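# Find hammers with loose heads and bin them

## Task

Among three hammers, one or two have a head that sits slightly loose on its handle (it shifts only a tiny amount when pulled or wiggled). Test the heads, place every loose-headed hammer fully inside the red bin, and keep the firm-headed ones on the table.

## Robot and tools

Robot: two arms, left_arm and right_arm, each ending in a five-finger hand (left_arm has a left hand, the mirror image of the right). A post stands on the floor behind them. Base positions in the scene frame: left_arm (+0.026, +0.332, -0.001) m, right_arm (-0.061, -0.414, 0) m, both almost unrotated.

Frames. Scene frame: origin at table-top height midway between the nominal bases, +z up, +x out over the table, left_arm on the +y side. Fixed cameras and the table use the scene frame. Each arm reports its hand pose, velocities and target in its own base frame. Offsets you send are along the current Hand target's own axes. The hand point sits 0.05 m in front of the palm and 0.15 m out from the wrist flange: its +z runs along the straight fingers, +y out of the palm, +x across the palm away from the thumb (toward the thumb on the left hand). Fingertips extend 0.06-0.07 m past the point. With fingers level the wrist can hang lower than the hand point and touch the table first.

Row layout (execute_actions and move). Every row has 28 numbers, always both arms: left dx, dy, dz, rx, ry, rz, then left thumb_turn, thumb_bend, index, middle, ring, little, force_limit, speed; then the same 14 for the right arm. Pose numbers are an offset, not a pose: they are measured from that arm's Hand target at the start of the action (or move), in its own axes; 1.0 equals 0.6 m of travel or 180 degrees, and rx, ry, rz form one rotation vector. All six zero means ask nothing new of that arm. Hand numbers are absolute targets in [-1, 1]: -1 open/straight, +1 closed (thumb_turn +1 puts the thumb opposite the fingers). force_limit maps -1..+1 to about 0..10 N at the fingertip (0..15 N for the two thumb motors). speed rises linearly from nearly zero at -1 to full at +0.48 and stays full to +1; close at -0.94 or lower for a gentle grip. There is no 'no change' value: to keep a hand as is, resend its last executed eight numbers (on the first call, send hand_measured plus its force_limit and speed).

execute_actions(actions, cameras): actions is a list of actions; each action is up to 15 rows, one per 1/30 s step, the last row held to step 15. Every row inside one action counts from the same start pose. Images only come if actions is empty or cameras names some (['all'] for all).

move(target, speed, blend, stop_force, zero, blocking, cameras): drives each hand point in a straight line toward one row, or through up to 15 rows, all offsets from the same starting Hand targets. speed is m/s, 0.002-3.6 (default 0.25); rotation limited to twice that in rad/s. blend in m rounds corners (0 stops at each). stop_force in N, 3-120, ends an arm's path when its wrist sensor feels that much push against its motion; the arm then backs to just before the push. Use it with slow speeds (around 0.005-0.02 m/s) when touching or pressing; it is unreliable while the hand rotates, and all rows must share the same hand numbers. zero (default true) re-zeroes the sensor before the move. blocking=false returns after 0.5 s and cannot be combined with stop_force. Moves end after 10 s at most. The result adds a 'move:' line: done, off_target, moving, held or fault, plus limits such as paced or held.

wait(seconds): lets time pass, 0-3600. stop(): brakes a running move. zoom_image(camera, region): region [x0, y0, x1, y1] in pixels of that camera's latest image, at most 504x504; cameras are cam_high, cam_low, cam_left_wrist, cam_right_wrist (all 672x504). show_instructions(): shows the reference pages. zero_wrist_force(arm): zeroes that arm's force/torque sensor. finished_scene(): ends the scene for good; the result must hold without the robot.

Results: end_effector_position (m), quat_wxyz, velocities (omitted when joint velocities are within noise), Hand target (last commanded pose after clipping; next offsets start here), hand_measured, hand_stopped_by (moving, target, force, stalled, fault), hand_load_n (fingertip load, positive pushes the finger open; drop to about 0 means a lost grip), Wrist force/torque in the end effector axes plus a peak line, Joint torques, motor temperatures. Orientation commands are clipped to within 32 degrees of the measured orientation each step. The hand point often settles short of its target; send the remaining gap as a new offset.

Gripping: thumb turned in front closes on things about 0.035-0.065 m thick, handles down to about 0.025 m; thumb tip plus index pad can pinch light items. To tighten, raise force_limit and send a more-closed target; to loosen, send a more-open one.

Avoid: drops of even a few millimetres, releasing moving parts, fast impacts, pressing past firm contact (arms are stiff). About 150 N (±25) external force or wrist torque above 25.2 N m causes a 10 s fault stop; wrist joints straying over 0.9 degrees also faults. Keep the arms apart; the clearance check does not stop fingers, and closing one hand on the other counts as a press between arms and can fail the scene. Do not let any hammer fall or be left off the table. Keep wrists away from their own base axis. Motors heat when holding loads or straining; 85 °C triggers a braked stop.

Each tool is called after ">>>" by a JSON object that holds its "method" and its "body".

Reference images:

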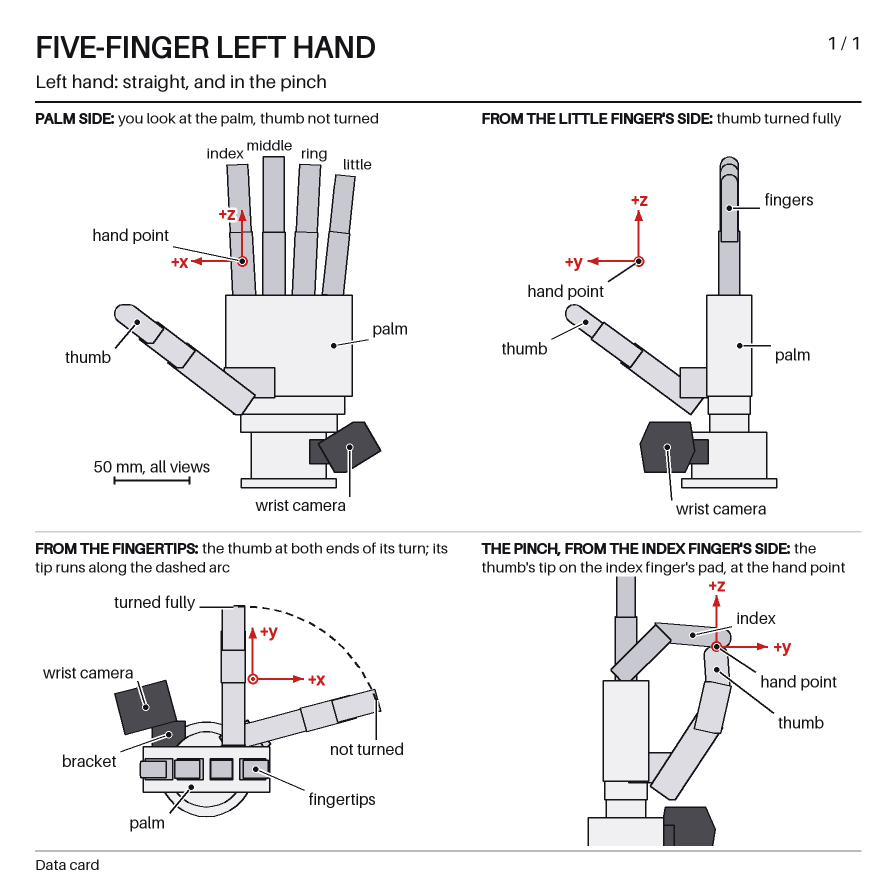

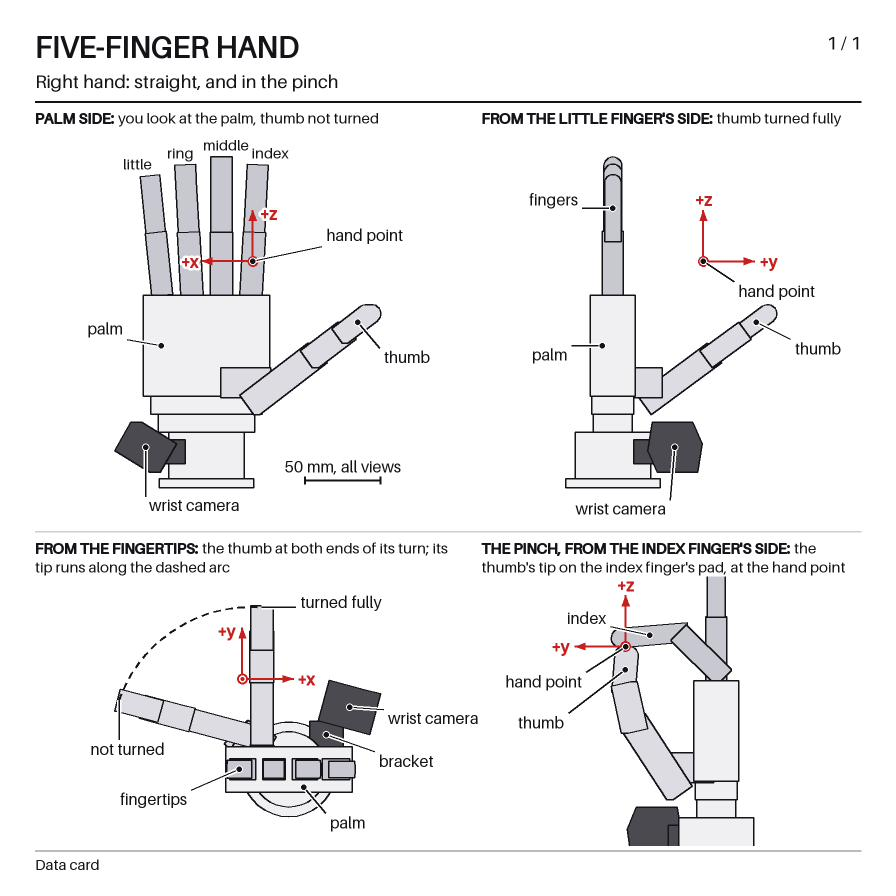

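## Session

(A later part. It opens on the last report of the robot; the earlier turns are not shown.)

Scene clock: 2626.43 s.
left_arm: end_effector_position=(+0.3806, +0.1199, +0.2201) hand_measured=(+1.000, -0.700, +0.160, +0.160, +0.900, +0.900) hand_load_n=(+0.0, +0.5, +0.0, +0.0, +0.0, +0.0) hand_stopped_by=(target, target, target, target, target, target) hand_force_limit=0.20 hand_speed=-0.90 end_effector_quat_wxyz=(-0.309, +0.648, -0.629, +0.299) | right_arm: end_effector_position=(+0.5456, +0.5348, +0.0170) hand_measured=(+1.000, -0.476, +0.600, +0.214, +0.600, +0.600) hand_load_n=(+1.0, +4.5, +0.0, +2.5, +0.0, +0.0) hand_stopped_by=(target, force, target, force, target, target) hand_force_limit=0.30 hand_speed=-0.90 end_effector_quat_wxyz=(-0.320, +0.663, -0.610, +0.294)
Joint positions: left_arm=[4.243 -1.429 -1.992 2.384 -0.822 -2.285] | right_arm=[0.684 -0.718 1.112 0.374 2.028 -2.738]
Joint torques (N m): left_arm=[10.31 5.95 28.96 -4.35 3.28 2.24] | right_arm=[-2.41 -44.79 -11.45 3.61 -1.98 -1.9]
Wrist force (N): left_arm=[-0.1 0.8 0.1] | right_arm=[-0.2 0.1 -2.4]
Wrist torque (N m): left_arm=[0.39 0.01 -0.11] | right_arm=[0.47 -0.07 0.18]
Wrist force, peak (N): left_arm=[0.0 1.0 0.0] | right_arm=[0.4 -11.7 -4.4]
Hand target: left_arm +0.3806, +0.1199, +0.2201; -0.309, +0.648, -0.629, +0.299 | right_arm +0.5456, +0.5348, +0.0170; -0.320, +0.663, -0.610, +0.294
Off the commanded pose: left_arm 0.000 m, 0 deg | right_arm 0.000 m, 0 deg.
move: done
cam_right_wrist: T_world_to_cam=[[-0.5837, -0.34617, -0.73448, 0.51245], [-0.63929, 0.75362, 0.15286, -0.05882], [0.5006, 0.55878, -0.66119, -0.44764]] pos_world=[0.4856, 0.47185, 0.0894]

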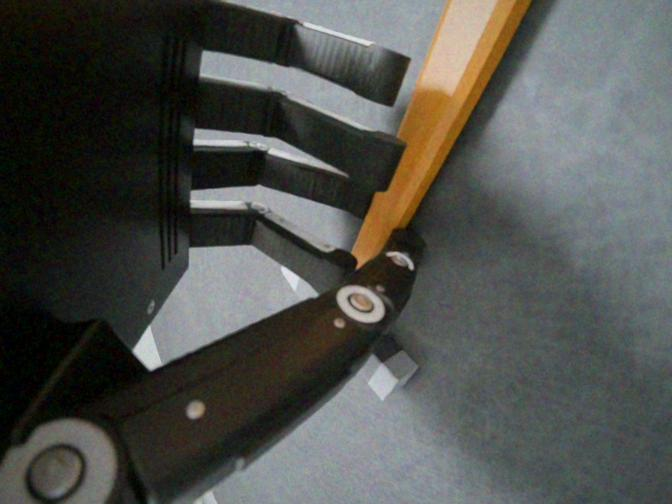

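>>> {"method": "move", "body": {"target": [0,0,0,0,0,0,1,-0.7,0.16,0.16,0.9,0.9,0.2,-0.9,0,0,0,0,0,0,1,-0.3,0.6,0.66,0.6,0.6,0.5,-0.9], "speed": 0.02}}

>>> {"method": "move", "body": {"target": [0,0,0,0,0,0,1,-0.7,0.16,0.16,0.9,0.9,0.2,-0.9,0,-0.0388,-0.0315,0,0,0,1,-0.3,0.6,0.66,0.6,0.6,0.5,-0.9], "speed": 0.03, "cameras": ["cam_right_wrist","cam_low"]}}

Scene clock: 2650.70 s.
left_arm: end_effector_position=(+0.3806, +0.1199, +0.2201) hand_measured=(+1.000, -0.700, +0.160, +0.160, +0.900, +0.900) hand_load_n=(+0.0, +0.0, +0.0, +0.0, +0.0, +0.0) hand_stopped_by=(target, target, target, target, target, target) hand_force_limit=0.20 hand_speed=-0.90 end_effector_quat_wxyz=(-0.309, +0.648, -0.629, +0.299) | right_arm: end_effector_position=(+0.5456, +0.5348, +0.0170) hand_measured=(+1.000, -0.476, +0.600, +0.222, +0.600, +0.600) hand_load_n=(+1.0, +5.0, +0.0, +7.5, +0.0, +0.0) hand_stopped_by=(target, force, target, force, target, target) hand_force_limit=0.50 hand_speed=-0.90 end_effector_quat_wxyz=(-0.320, +0.663, -0.610, +0.294)
Joint positions: left_arm=[4.243 -1.429 -1.992 2.384 -0.822 -2.285] | right_arm=[0.684 -0.718 1.112 0.374 2.028 -2.738]
Joint torques (N m): left_arm=[10.09 6.43 27.97 -4.34 3.28 2.19] | right_arm=[6.77 -48.79 -14.39 3.34 -2.07 -1.08]
Wrist force (N): left_arm=[0.0 0.8 0.1] | right_arm=[0.3 1.2 -0.9]
Wrist torque (N m): left_arm=[0.38 0.00 -0.11] | right_arm=[0.50 -0.14 0.22]
Wrist force, peak (N): left_arm=[0.1 1.2 0.2] | right_arm=[-0.5 0.1 -2.5]
Hand target: left_arm +0.3806, +0.1199, +0.2201; -0.309, +0.648, -0.629, +0.299 | right_arm +0.5456, +0.5348, +0.0170; -0.320, +0.663, -0.610, +0.294
Off the commanded pose: left_arm 0.000 m, 0 deg | right_arm 0.000 m, 0 deg.
move: done

Scene clock: 2652.03 s.
left_arm: end_effector_position=(+0.3806, +0.1199, +0.2201) hand_measured=(+1.000, -0.700, +0.160, +0.160, +0.900, +0.900) hand_load_n=(+0.0, +0.0, -0.5, +0.0, +0.0, +0.0) hand_stopped_by=(target, target, target, target, target, target) hand_force_limit=0.20 hand_speed=-0.90 end_effector_quat_wxyz=(-0.309, +0.648, -0.629, +0.299) | right_arm: end_effector_position=(+0.5454, +0.5348, +0.0469) hand_measured=(+1.000, -0.476, +0.600, +0.222, +0.600, +0.600) hand_load_n=(+1.0, +6.0, +0.0, +7.5, +0.0, +0.0) hand_stopped_by=(target, force, target, force, target, target) hand_force_limit=0.50 hand_speed=-0.90 end_effector_quat_wxyz=(-0.320, +0.663, -0.610, +0.294)
Joint positions: left_arm=[4.243 -1.429 -1.992 2.384 -0.822 -2.285] | right_arm=[0.685 -0.747 1.084 0.431 2.029 -2.737]
Joint torques (N m): left_arm=[10.86 6.11 28.15 -4.31 3.22 2.2] | right_arm=[8.48 -65.67 -27.41 3.6 2.43 1.4]
Wrist force (N): left_arm=[0.0 0.8 0.3] | right_arm=[0.6 2.8 0.3]
Wrist torque (N m): left_arm=[0.38 0.01 -0.11] | right_arm=[0.54 -0.19 0.25]
Wrist force, peak (N): left_arm=[0.1 1.1 0.0] | right_arm=[0.7 3.2 0.8]
Hand target: left_arm +0.3806, +0.1199, +0.2201; -0.309, +0.648, -0.629, +0.299 | right_arm +0.5454, +0.5348, +0.0470; -0.320, +0.663, -0.610, +0.294
Off the commanded pose: left_arm 0.000 m, 0 deg | right_arm 0.000 m, 0 deg.
move: done
cam_right_wrist: T_world_to_cam=[[-0.5837, -0.34617, -0.73448, 0.53424], [-0.63929, 0.75362, 0.15286, -0.06358], [0.5006, 0.55878, -0.66119, -0.42772]] pos_world=[0.4853, 0.47185, 0.1193]
Images, in order (width x height): cam_low 672x504, cam_right_wrist 672x504.

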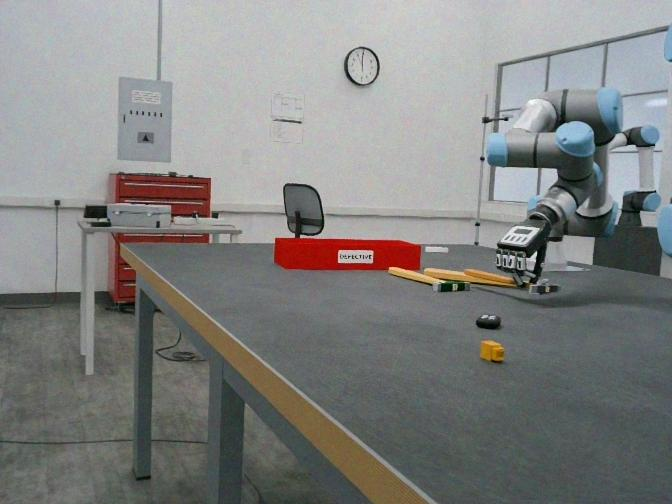

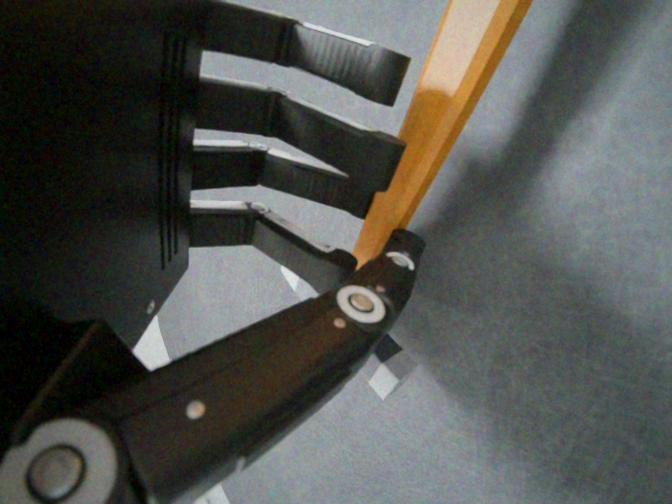

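>>> {"method": "move", "body": {"target": [[0,0,0,0,0,0,1,-0.7,0.16,0.16,0.9,0.9,0.2,-0.9,0,-0.194,-0.1575,0,0,0,1,-0.3,0.6,0.66,0.6,0.6,0.5,-0.9],[0,0,0,0,0,0,1,-0.7,0.16,0.16,0.9,0.9,0.2,-0.9,0.4756,-0.19,-0.166,0,-0.1638,-0.133,1,-0.3,0.6,0.66,0.6,0.6,0.5,-0.9],[0,0,0,0,0,0,1,-0.7,0.16,0.16,0.9,0.9,0.2,-0.9,0.9512,-0.1863,-0.1749,0,-0.3276,-0.266,1,-0.3,0.6,0.66,0.6,0.6,0.5,-0.9]], "speed": 0.16, "blend": 0.04, "cameras": ["cam_high","cam_right_wrist","cam_low"]}}

Scene clock: 2677.50 s.
left_arm: end_effector_position=(+0.3806, +0.1199, +0.2201) hand_measured=(+1.000, -0.700, +0.160, +0.160, +0.900, +0.900) hand_load_n=(+0.0, +0.0, +0.0, +0.0, +0.0, +0.0) hand_stopped_by=(target, target, target, target, target, target) hand_force_limit=0.20 hand_speed=-0.90 end_effector_quat_wxyz=(-0.309, +0.648, -0.629, +0.299) | right_arm: end_effector_position=(+0.5806, -0.0351, +0.1994) hand_measured=(+1.000, -0.476, +0.600, +0.222, +0.600, +0.600) hand_load_n=(+1.0, +6.0, +0.0, +7.5, +0.0, +0.0) hand_stopped_by=(target, force, target, force, target, target) hand_force_limit=0.50 hand_speed=-0.90 end_effector_quat_wxyz=(-0.429, +0.899, -0.071, +0.039)
Joint positions: left_arm=[4.243 -1.429 -1.992 2.384 -0.822 -2.285] | right_arm=[-0.54 -0.753 0.985 1.761 0.76 -5.279]
Joint torques (N m): left_arm=[10.03 6.47 28.21 -4.24 3.14 2.15] | right_arm=[-9.29 -41.05 -25.72 5.66 1.45 -2.36]
Wrist force (N): left_arm=[0.1 0.8 0.2] | right_arm=[0.4 2.6 0.7]
Wrist torque (N m): left_arm=[0.39 -0.01 -0.10] | right_arm=[0.48 -0.17 0.22]
Wrist force, peak (N): left_arm=[0.1 1.1 0.2] | right_arm=[0.6 4.1 1.4]
Hand target: left_arm +0.3806, +0.1199, +0.2201; -0.309, +0.648, -0.629, +0.299 | right_arm +0.5806, -0.0351, +0.1994; -0.429, +0.899, -0.071, +0.039
Off the commanded pose: left_arm 0.000 m, 0 deg | right_arm 0.000 m, 0 deg.
move: done
cam_right_wrist: T_world_to_cam=[[0.2003, -0.65599, -0.72771, 0.00216], [-0.88751, -0.4361, 0.14883, 0.46831], [-0.41499, 0.61603, -0.66954, 0.50921]] pos_world=[0.62651, -0.10804, 0.27281]
Images, in order (width x height): cam_high 672x504, cam_low 672x504, cam_right_wrist 672x504.

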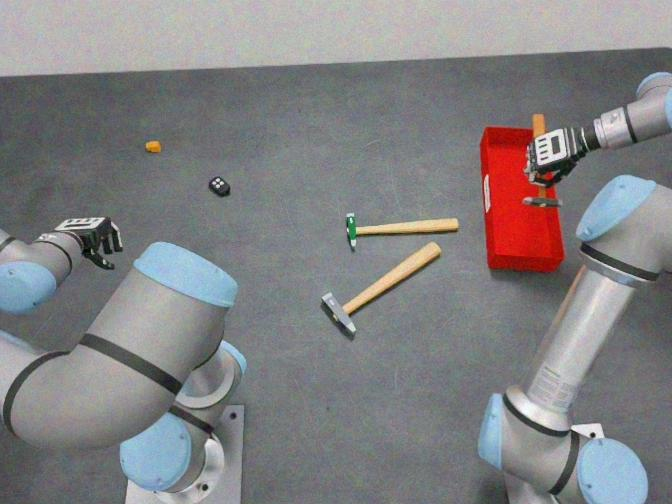

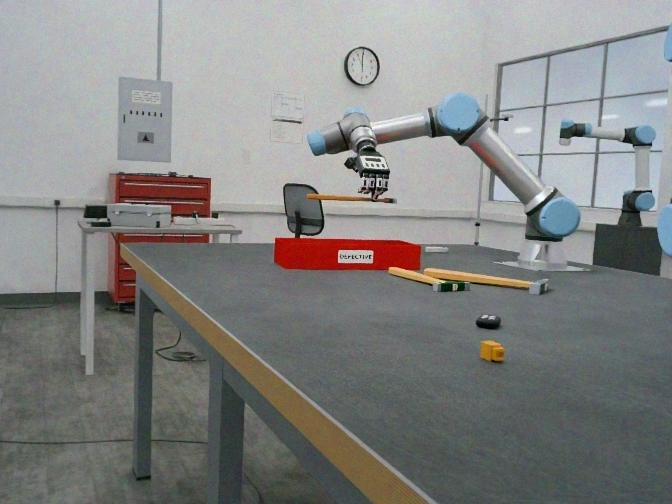

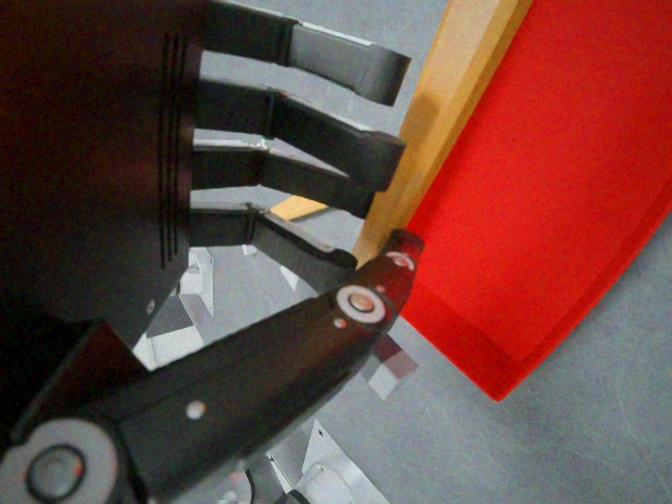

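>>> {"method": "move", "body": {"target": [0,0,0,0,0,0,1,-0.7,0.16,0.16,0.9,0.9,0.2,-0.9,0,0.1876,0.1523,0,0,0,1,-0.3,0.6,0.66,0.6,0.6,0.5,-0.9], "speed": 0.08, "cameras": ["cam_high","cam_right_wrist"]}}

Scene clock: 2695.90 s.
left_arm: end_effector_position=(+0.3806, +0.1199, +0.2201) hand_measured=(+1.000, -0.700, +0.160, +0.160, +0.900, +0.900) hand_load_n=(+0.0, +0.0, +0.0, +0.0, +0.0, +0.0) hand_stopped_by=(target, target, target, target, target, target) hand_force_limit=0.20 hand_speed=-0.90 end_effector_quat_wxyz=(-0.309, +0.648, -0.629, +0.299) | right_arm: end_effector_position=(+0.5820, -0.0349, +0.0545) hand_measured=(+1.000, -0.476, +0.600, +0.222, +0.600, +0.600) hand_load_n=(+1.5, +6.0, +0.0, +7.5, +0.0, +0.0) hand_stopped_by=(target, force, target, force, target, target) hand_force_limit=0.50 hand_speed=-0.90 end_effector_quat_wxyz=(-0.429, +0.899, -0.071, +0.039)
Joint positions: left_arm=[4.243 -1.429 -1.992 2.384 -0.822 -2.285] | right_arm=[-0.538 -0.609 1.107 1.494 0.759 -5.277]
Joint torques (N m): left_arm=[10.07 6.76 28.14 -4.23 3.11 2.21] | right_arm=[7.77 -42.65 -7.65 0.25 -3.7 1.38]
Wrist force (N): left_arm=[0.2 0.7 0.1] | right_arm=[0.8 2.6 0.6]
Wrist torque (N m): left_arm=[0.38 -0.04 -0.10] | right_arm=[0.51 -0.23 0.07]
Wrist force, peak (N): left_arm=[0.3 1.2 0.2] | right_arm=[0.7 3.3 1.2]
Hand target: left_arm +0.3806, +0.1199, +0.2201; -0.309, +0.648, -0.629, +0.299 | right_arm +0.5820, -0.0349, +0.0545; -0.429, +0.899, -0.071, +0.039
Off the commanded pose: left_arm 0.000 m, 0 deg | right_arm 0.000 m, 0 deg.
move: done
cam_right_wrist: T_world_to_cam=[[0.20038, -0.65595, -0.72772, -0.10346], [-0.88749, -0.43616, 0.14877, 0.49111], [-0.41498, 0.61603, -0.66954, 0.41261]] pos_world=[0.62781, -0.10784, 0.12791]

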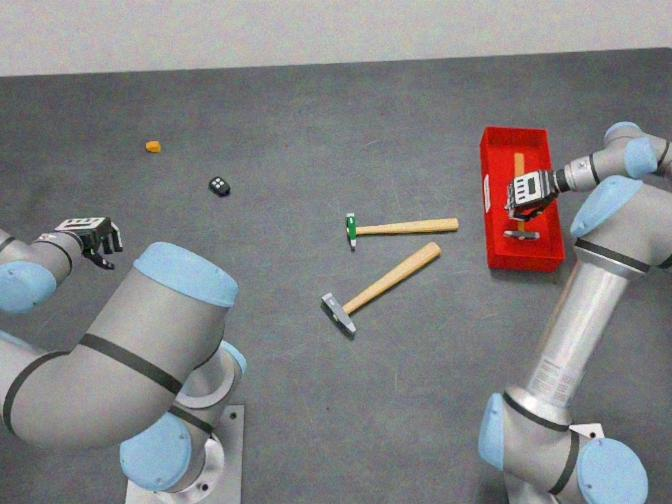

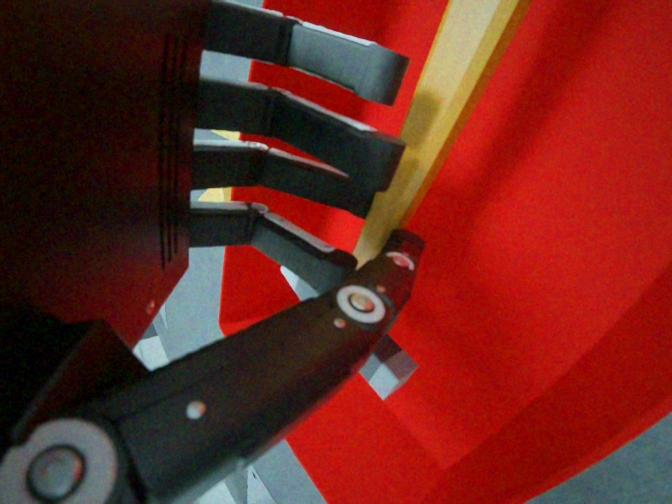

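>>> {"method": "move", "body": {"target": [0,0,0,0,0,0,1,-0.7,0.16,0.16,0.9,0.9,0.2,-0.9,0,0.0492,0.0399,0,0,0,1,-0.3,0.6,0.66,0.6,0.6,0.5,-0.9], "speed": 0.01, "stop_force": 3, "cameras": ["cam_right_wrist"]}}

Scene clock: 2705.10 s.
left_arm: end_effector_position=(+0.3806, +0.1199, +0.2201) hand_measured=(+1.000, -0.700, +0.160, +0.160, +0.900, +0.900) hand_load_n=(+0.0, +0.0, +0.0, +0.0, -0.5, +0.0) hand_stopped_by=(target, target, target, target, target, target) hand_force_limit=0.20 hand_speed=-0.90 end_effector_quat_wxyz=(-0.309, +0.648, -0.629, +0.299) | right_arm: end_effector_position=(+0.5823, -0.0348, +0.0192) hand_measured=(+1.000, -0.476, +0.600, +0.222, +0.600, +0.600) hand_load_n=(+1.0, +6.0, +0.0, +7.0, +0.0, +0.0) hand_stopped_by=(target, force, target, force, target, target) hand_force_limit=0.50 hand_speed=-0.90 end_effector_quat_wxyz=(-0.430, +0.899, -0.071, +0.039)
Joint positions: left_arm=[4.243 -1.429 -1.992 2.384 -0.822 -2.285] | right_arm=[-0.538 -0.561 1.114 1.439 0.759 -5.276]
Joint torques (N m): left_arm=[10.08 6.77 27.8 -4.11 3.05 2.12] | right_arm=[3.97 -65.64 -14.78 5.56 1.66 0.63]
Wrist force (N): left_arm=[0.1 0.9 0.1] | right_arm=[0.1 1.8 0.0]
Wrist torque (N m): left_arm=[0.39 -0.02 -0.11] | right_arm=[0.49 -0.13 0.02]
Wrist force, peak (N): left_arm=[0.0 1.1 0.3] | right_arm=[0.3 -5.4 -3.3]
Hand target: left_arm +0.3806, +0.1199, +0.2201; -0.309, +0.648, -0.629, +0.299 | right_arm +0.5823, -0.0349, +0.0192; -0.429, +0.899, -0.071, +0.039 (not the last commanded pose)
Off the commanded pose: left_arm 0.000 m, 0 deg | right_arm 0.003 m, 0 deg.
move: contact (right_arm)
cam_right_wrist: T_world_to_cam=[[0.20027, -0.65592, -0.72777, -0.12921], [-0.88746, -0.43617, 0.14889, 0.49661], [-0.4151, 0.61605, -0.66946, 0.38909]] pos_world=[0.62811, -0.10784, 0.09251]

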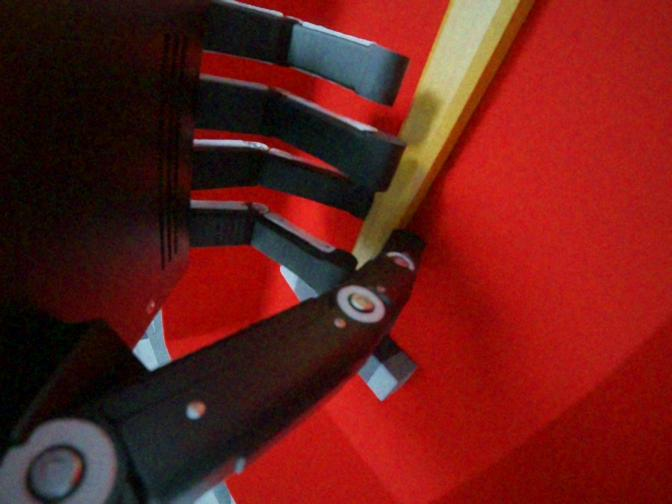

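>>> {"method": "move", "body": {"target": [0,0,0,0,0,0,1,-0.7,0.16,0.16,0.9,0.9,0.2,-0.9,0,0.0052,0.0042,0,0,0,1,-0.3,0.6,0.66,0.6,0.6,0.5,-0.9], "speed": 0.004, "stop_force": 3}}

Scene clock: 2711.00 s.
left_arm: end_effector_position=(+0.3806, +0.1199, +0.2201) hand_measured=(+1.000, -0.700, +0.160, +0.160, +0.900, +0.900) hand_load_n=(+0.0, +0.0, +0.0, +0.0, +0.5, +0.0) hand_stopped_by=(target, target, target, target, target, target) hand_force_limit=0.20 hand_speed=-0.90 end_effector_quat_wxyz=(-0.309, +0.648, -0.629, +0.299) | right_arm: end_effector_position=(+0.5823, -0.0349, +0.0190) hand_measured=(+1.000, -0.476, +0.600, +0.222, +0.600, +0.600) hand_load_n=(+1.0, +6.0, +0.0, +6.0, +0.0, +0.0) hand_stopped_by=(target, force, target, force, target, target) hand_force_limit=0.50 hand_speed=-0.90 end_effector_quat_wxyz=(-0.429, +0.899, -0.071, +0.039)
Joint positions: left_arm=[4.243 -1.429 -1.992 2.384 -0.822 -2.285] | right_arm=[-0.538 -0.561 1.114 1.438 0.759 -5.276]
Joint torques (N m): left_arm=[10.47 6.86 27.46 -4.11 3.07 2.08] | right_arm=[-9.17 -63.51 -20.77 4.73 1.57 -1.8]
Wrist force (N): left_arm=[-0.1 0.6 0.0] | right_arm=[0.0 -2.4 -1.7]
Wrist torque (N m): left_arm=[0.36 0.00 -0.11] | right_arm=[0.33 -0.11 -0.06]
Wrist force, peak (N): left_arm=[0.1 1.0 0.2] | right_arm=[-0.1 -5.6 -3.1]
Hand target: left_arm +0.3806, +0.1199, +0.2201; -0.309, +0.648, -0.629, +0.299 | right_arm +0.5823, -0.0349, +0.0190; -0.429, +0.899, -0.071, +0.039 (not the last commanded pose)
Off the commanded pose: left_arm 0.000 m, 0 deg | right_arm 0.004 m, 0 deg.
move: contact (right_arm)

>>> {"method": "move", "body": {"target": [0,0,0,0,0,0,1,-0.7,0.16,0.16,0.9,0.9,0.2,-0.9,0,-0.0013,-0.001,0,0,0,1,-0.68,0.16,0.16,0.16,0.16,0.5,-0.85], "speed": 0.02, "cameras": ["cam_right_wrist"]}}

Scene clock: 2717.97 s.
left_arm: end_effector_position=(+0.3806, +0.1199, +0.2201) hand_measured=(+1.000, -0.700, +0.160, +0.160, +0.900, +0.900) hand_load_n=(-0.5, +0.0, +0.0, +0.0, +0.0, +0.0) hand_stopped_by=(target, target, target, target, target, target) hand_force_limit=0.20 hand_speed=-0.90 end_effector_quat_wxyz=(-0.309, +0.648, -0.629, +0.299) | right_arm: end_effector_position=(+0.5823, -0.0349, +0.0201) hand_measured=(+1.000, -0.680, +0.160, +0.160, +0.160, +0.160) hand_load_n=(+0.0, +0.0, +0.0, +0.0, +0.0, +0.0) hand_stopped_by=(target, target, target, target, target, target) hand_force_limit=0.50 hand_speed=-0.85 end_effector_quat_wxyz=(-0.429, +0.899, -0.071, +0.039)
Joint positions: left_arm=[4.243 -1.429 -1.992 2.384 -0.822 -2.285] | right_arm=[-0.538 -0.563 1.114 1.44 0.759 -5.276]
Joint torques (N m): left_arm=[9.53 7.16 27.47 -4.2 2.89 2.13] | right_arm=[5.25 -44.02 -14.38 0.51 -0.01 1.19]
Wrist force (N): left_arm=[0.1 0.4 0.2] | right_arm=[0.6 1.7 -0.2]
Wrist torque (N m): left_arm=[0.33 -0.02 -0.09] | right_arm=[0.51 -0.18 0.04]
Wrist force, peak (N): left_arm=[0.1 0.9 0.6] | right_arm=[0.5 -13.9 -7.7]
Hand target: left_arm +0.3806, +0.1199, +0.2201; -0.309, +0.648, -0.629, +0.299 | right_arm +0.5823, -0.0348, +0.0200; -0.429, +0.899, -0.071, +0.039
Off the commanded pose: left_arm 0.000 m, 0 deg | right_arm 0.000 m, 0 deg.
move: done
cam_right_wrist: T_world_to_cam=[[0.2003, -0.65599, -0.72771, -0.12858], [-0.88751, -0.4361, 0.14883, 0.49652], [-0.41499, 0.61603, -0.66954, 0.38963]] pos_world=[0.62811, -0.10784, 0.09341]

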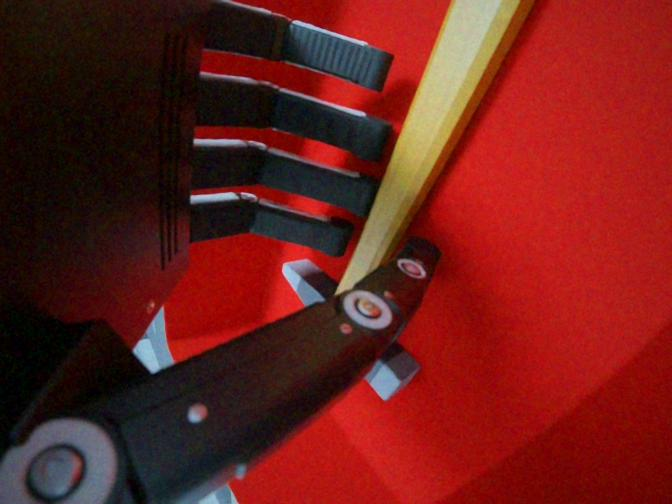

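Released. Raise slowly.

>>> {"method": "move", "body": {"target": [0,0,0,0,0,0,1,-0.7,0.16,0.16,0.9,0.9,0.2,-0.9,0,-0.0388,-0.0315,0,0,0,1,-0.68,0.16,0.16,0.16,0.16,0.5,-0.85], "speed": 0.03, "cameras": ["cam_right_wrist"]}}

Scene clock: 2722.77 s.
left_arm: end_effector_position=(+0.3806, +0.1199, +0.2201) hand_measured=(+1.000, -0.700, +0.160, +0.160, +0.900, +0.900) hand_load_n=(+0.0, +0.5, +0.0, +0.0, +0.0, +0.0) hand_stopped_by=(target, target, target, target, target, target) hand_force_limit=0.20 hand_speed=-0.90 end_effector_quat_wxyz=(-0.309, +0.648, -0.629, +0.299) | right_arm: end_effector_position=(+0.5820, -0.0349, +0.0499) hand_measured=(+1.000, -0.680, +0.160, +0.160, +0.160, +0.160) hand_load_n=(+0.0, +0.0, +0.0, +0.0, +0.0, +0.0) hand_stopped_by=(target, target, target, target, target, target) hand_force_limit=0.50 hand_speed=-0.85 end_effector_quat_wxyz=(-0.429, +0.899, -0.071, +0.039)
Joint positions: left_arm=[4.243 -1.429 -1.992 2.384 -0.822 -2.285] | right_arm=[-0.538 -0.603 1.108 1.486 0.759 -5.277]
Joint torques (N m): left_arm=[9.57 7.08 27.59 -4.03 2.94 2.09] | right_arm=[-9.52 -63.64 -22.9 5.29 1.58 -2.32]
Wrist force (N): left_arm=[0.0 0.6 0.1] | right_arm=[0.6 1.4 -0.3]
Wrist torque (N m): left_arm=[0.36 0.00 -0.11] | right_arm=[0.45 -0.18 0.07]
Wrist force, peak (N): left_arm=[0.4 1.0 0.1] | right_arm=[0.9 1.9 -0.3]
Hand target: left_arm +0.3806, +0.1199, +0.2201; -0.309, +0.648, -0.629, +0.299 | right_arm +0.5820, -0.0349, +0.0500; -0.429, +0.899, -0.071, +0.039
Off the commanded pose: left_arm 0.000 m, 0 deg | right_arm 0.000 m, 0 deg.
move: done
cam_right_wrist: T_world_to_cam=[[0.20028, -0.65594, -0.72776, -0.10676], [-0.8875, -0.43612, 0.14883, 0.49188], [-0.41501, 0.61608, -0.66949, 0.40958]] pos_world=[0.62791, -0.10784, 0.12331]

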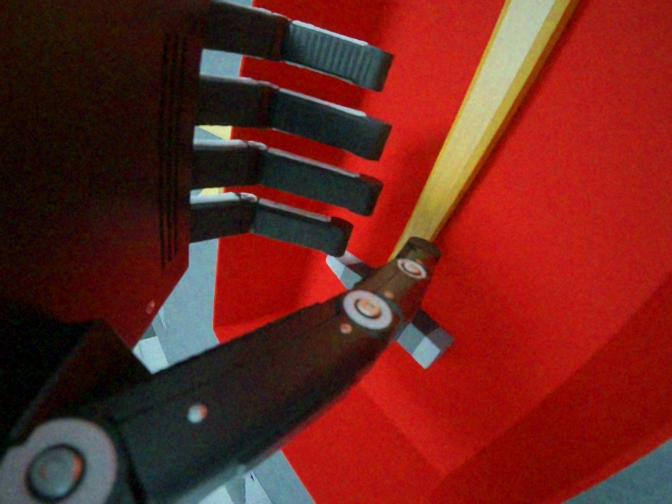

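>>> {"method": "move", "body": {"target": [[0,0,0,0,0,0,1,-0.7,0.16,0.16,0.9,0.9,0.2,-0.9,0,-0.194,-0.1575,0,0,0,1,-0.68,0.16,0.16,0.16,0.16,0.5,-0.85],[0,0,0,0,0,0,1,-0.7,0.16,0.16,0.9,0.9,0.2,-0.9,0,-0.068,-0.3125,0,0,0,1,-0.68,0.16,0.16,0.16,0.16,0.5,-0.85]], "speed": 0.15, "blend": 0.03, "cameras": ["cam_high","cam_low"]}}

>>> {"method": "zoom_image", "body": {"camera": "cam_high", "region": [440, 100, 600, 290]}}

Scene clock: 2735.63 s.
left_arm: end_effector_position=(+0.3806, +0.1199, +0.2201) hand_measured=(+1.000, -0.700, +0.160, +0.160, +0.900, +0.900) hand_load_n=(+0.0, +0.0, +0.0, +0.0, +0.0, +0.0) hand_stopped_by=(target, target, target, target, target, target) hand_force_limit=0.20 hand_speed=-0.90 end_effector_quat_wxyz=(-0.309, +0.648, -0.629, +0.299) | right_arm: end_effector_position=(+0.5614, -0.1533, +0.1995) hand_measured=(+1.000, -0.680, +0.160, +0.160, +0.160, +0.160) hand_load_n=(+0.0, +0.0, +0.0, +0.0, +0.0, +0.0) hand_stopped_by=(target, target, target, target, target, target) hand_force_limit=0.50 hand_speed=-0.85 end_effector_quat_wxyz=(-0.429, +0.899, -0.071, +0.039)
Joint positions: left_arm=[4.243 -1.429 -1.992 2.384 -0.822 -2.285] | right_arm=[-0.714 -0.677 0.879 1.94 0.843 -5.492]
Joint torques (N m): left_arm=[9.82 7.69 27.15 -3.99 2.82 2.04] | right_arm=[-10.01 -42.04 -26.26 5.15 1.83 -2.39]
Wrist force (N): left_arm=[-0.1 0.8 -0.1] | right_arm=[0.7 1.6 -0.1]
Wrist torque (N m): left_arm=[0.40 0.01 -0.12] | right_arm=[0.49 -0.19 0.22]
Wrist force, peak (N): left_arm=[0.1 1.0 0.4] | right_arm=[0.4 2.7 -1.1]
Hand target: left_arm +0.3806, +0.1199, +0.2201; -0.309, +0.648, -0.629, +0.299 | right_arm +0.5614, -0.1534, +0.1995; -0.429, +0.899, -0.071, +0.039
Off the commanded pose: left_arm 0.000 m, 0 deg | right_arm 0.000 m, 0 deg.
move: done

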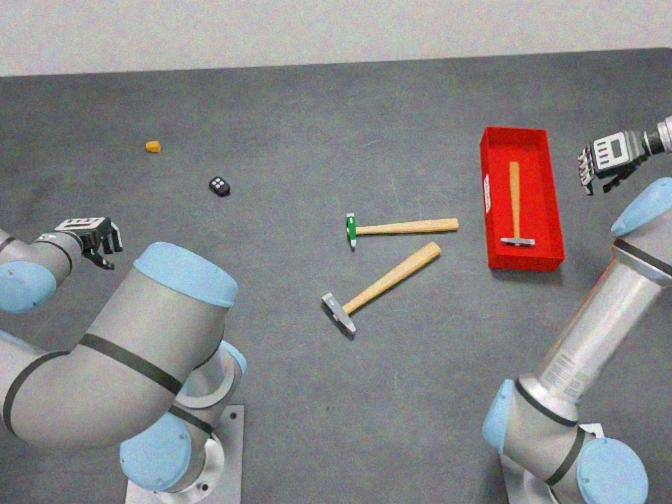

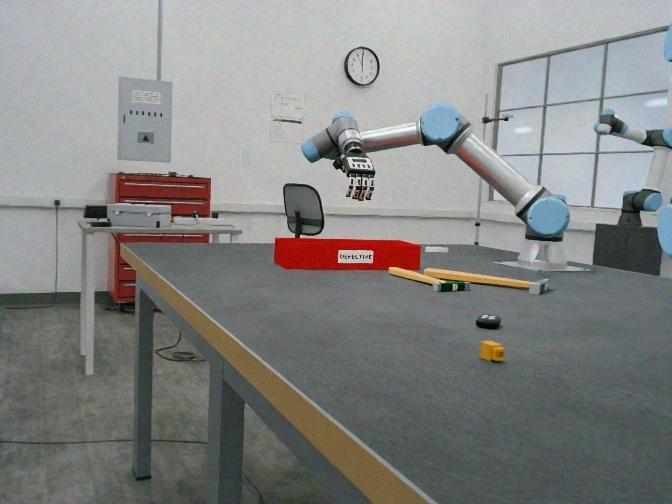

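Scaled by 2.653.

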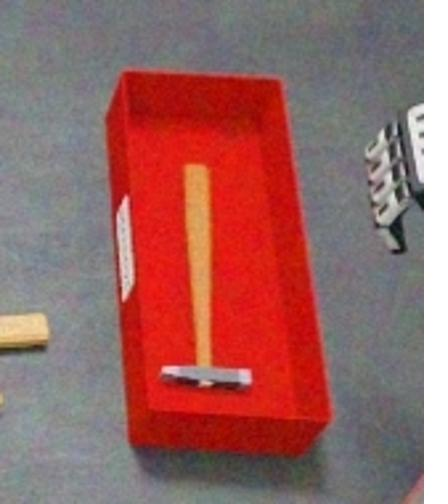

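>>> {"method": "finished_scene", "body": {}}

The scene is finished: the task was done.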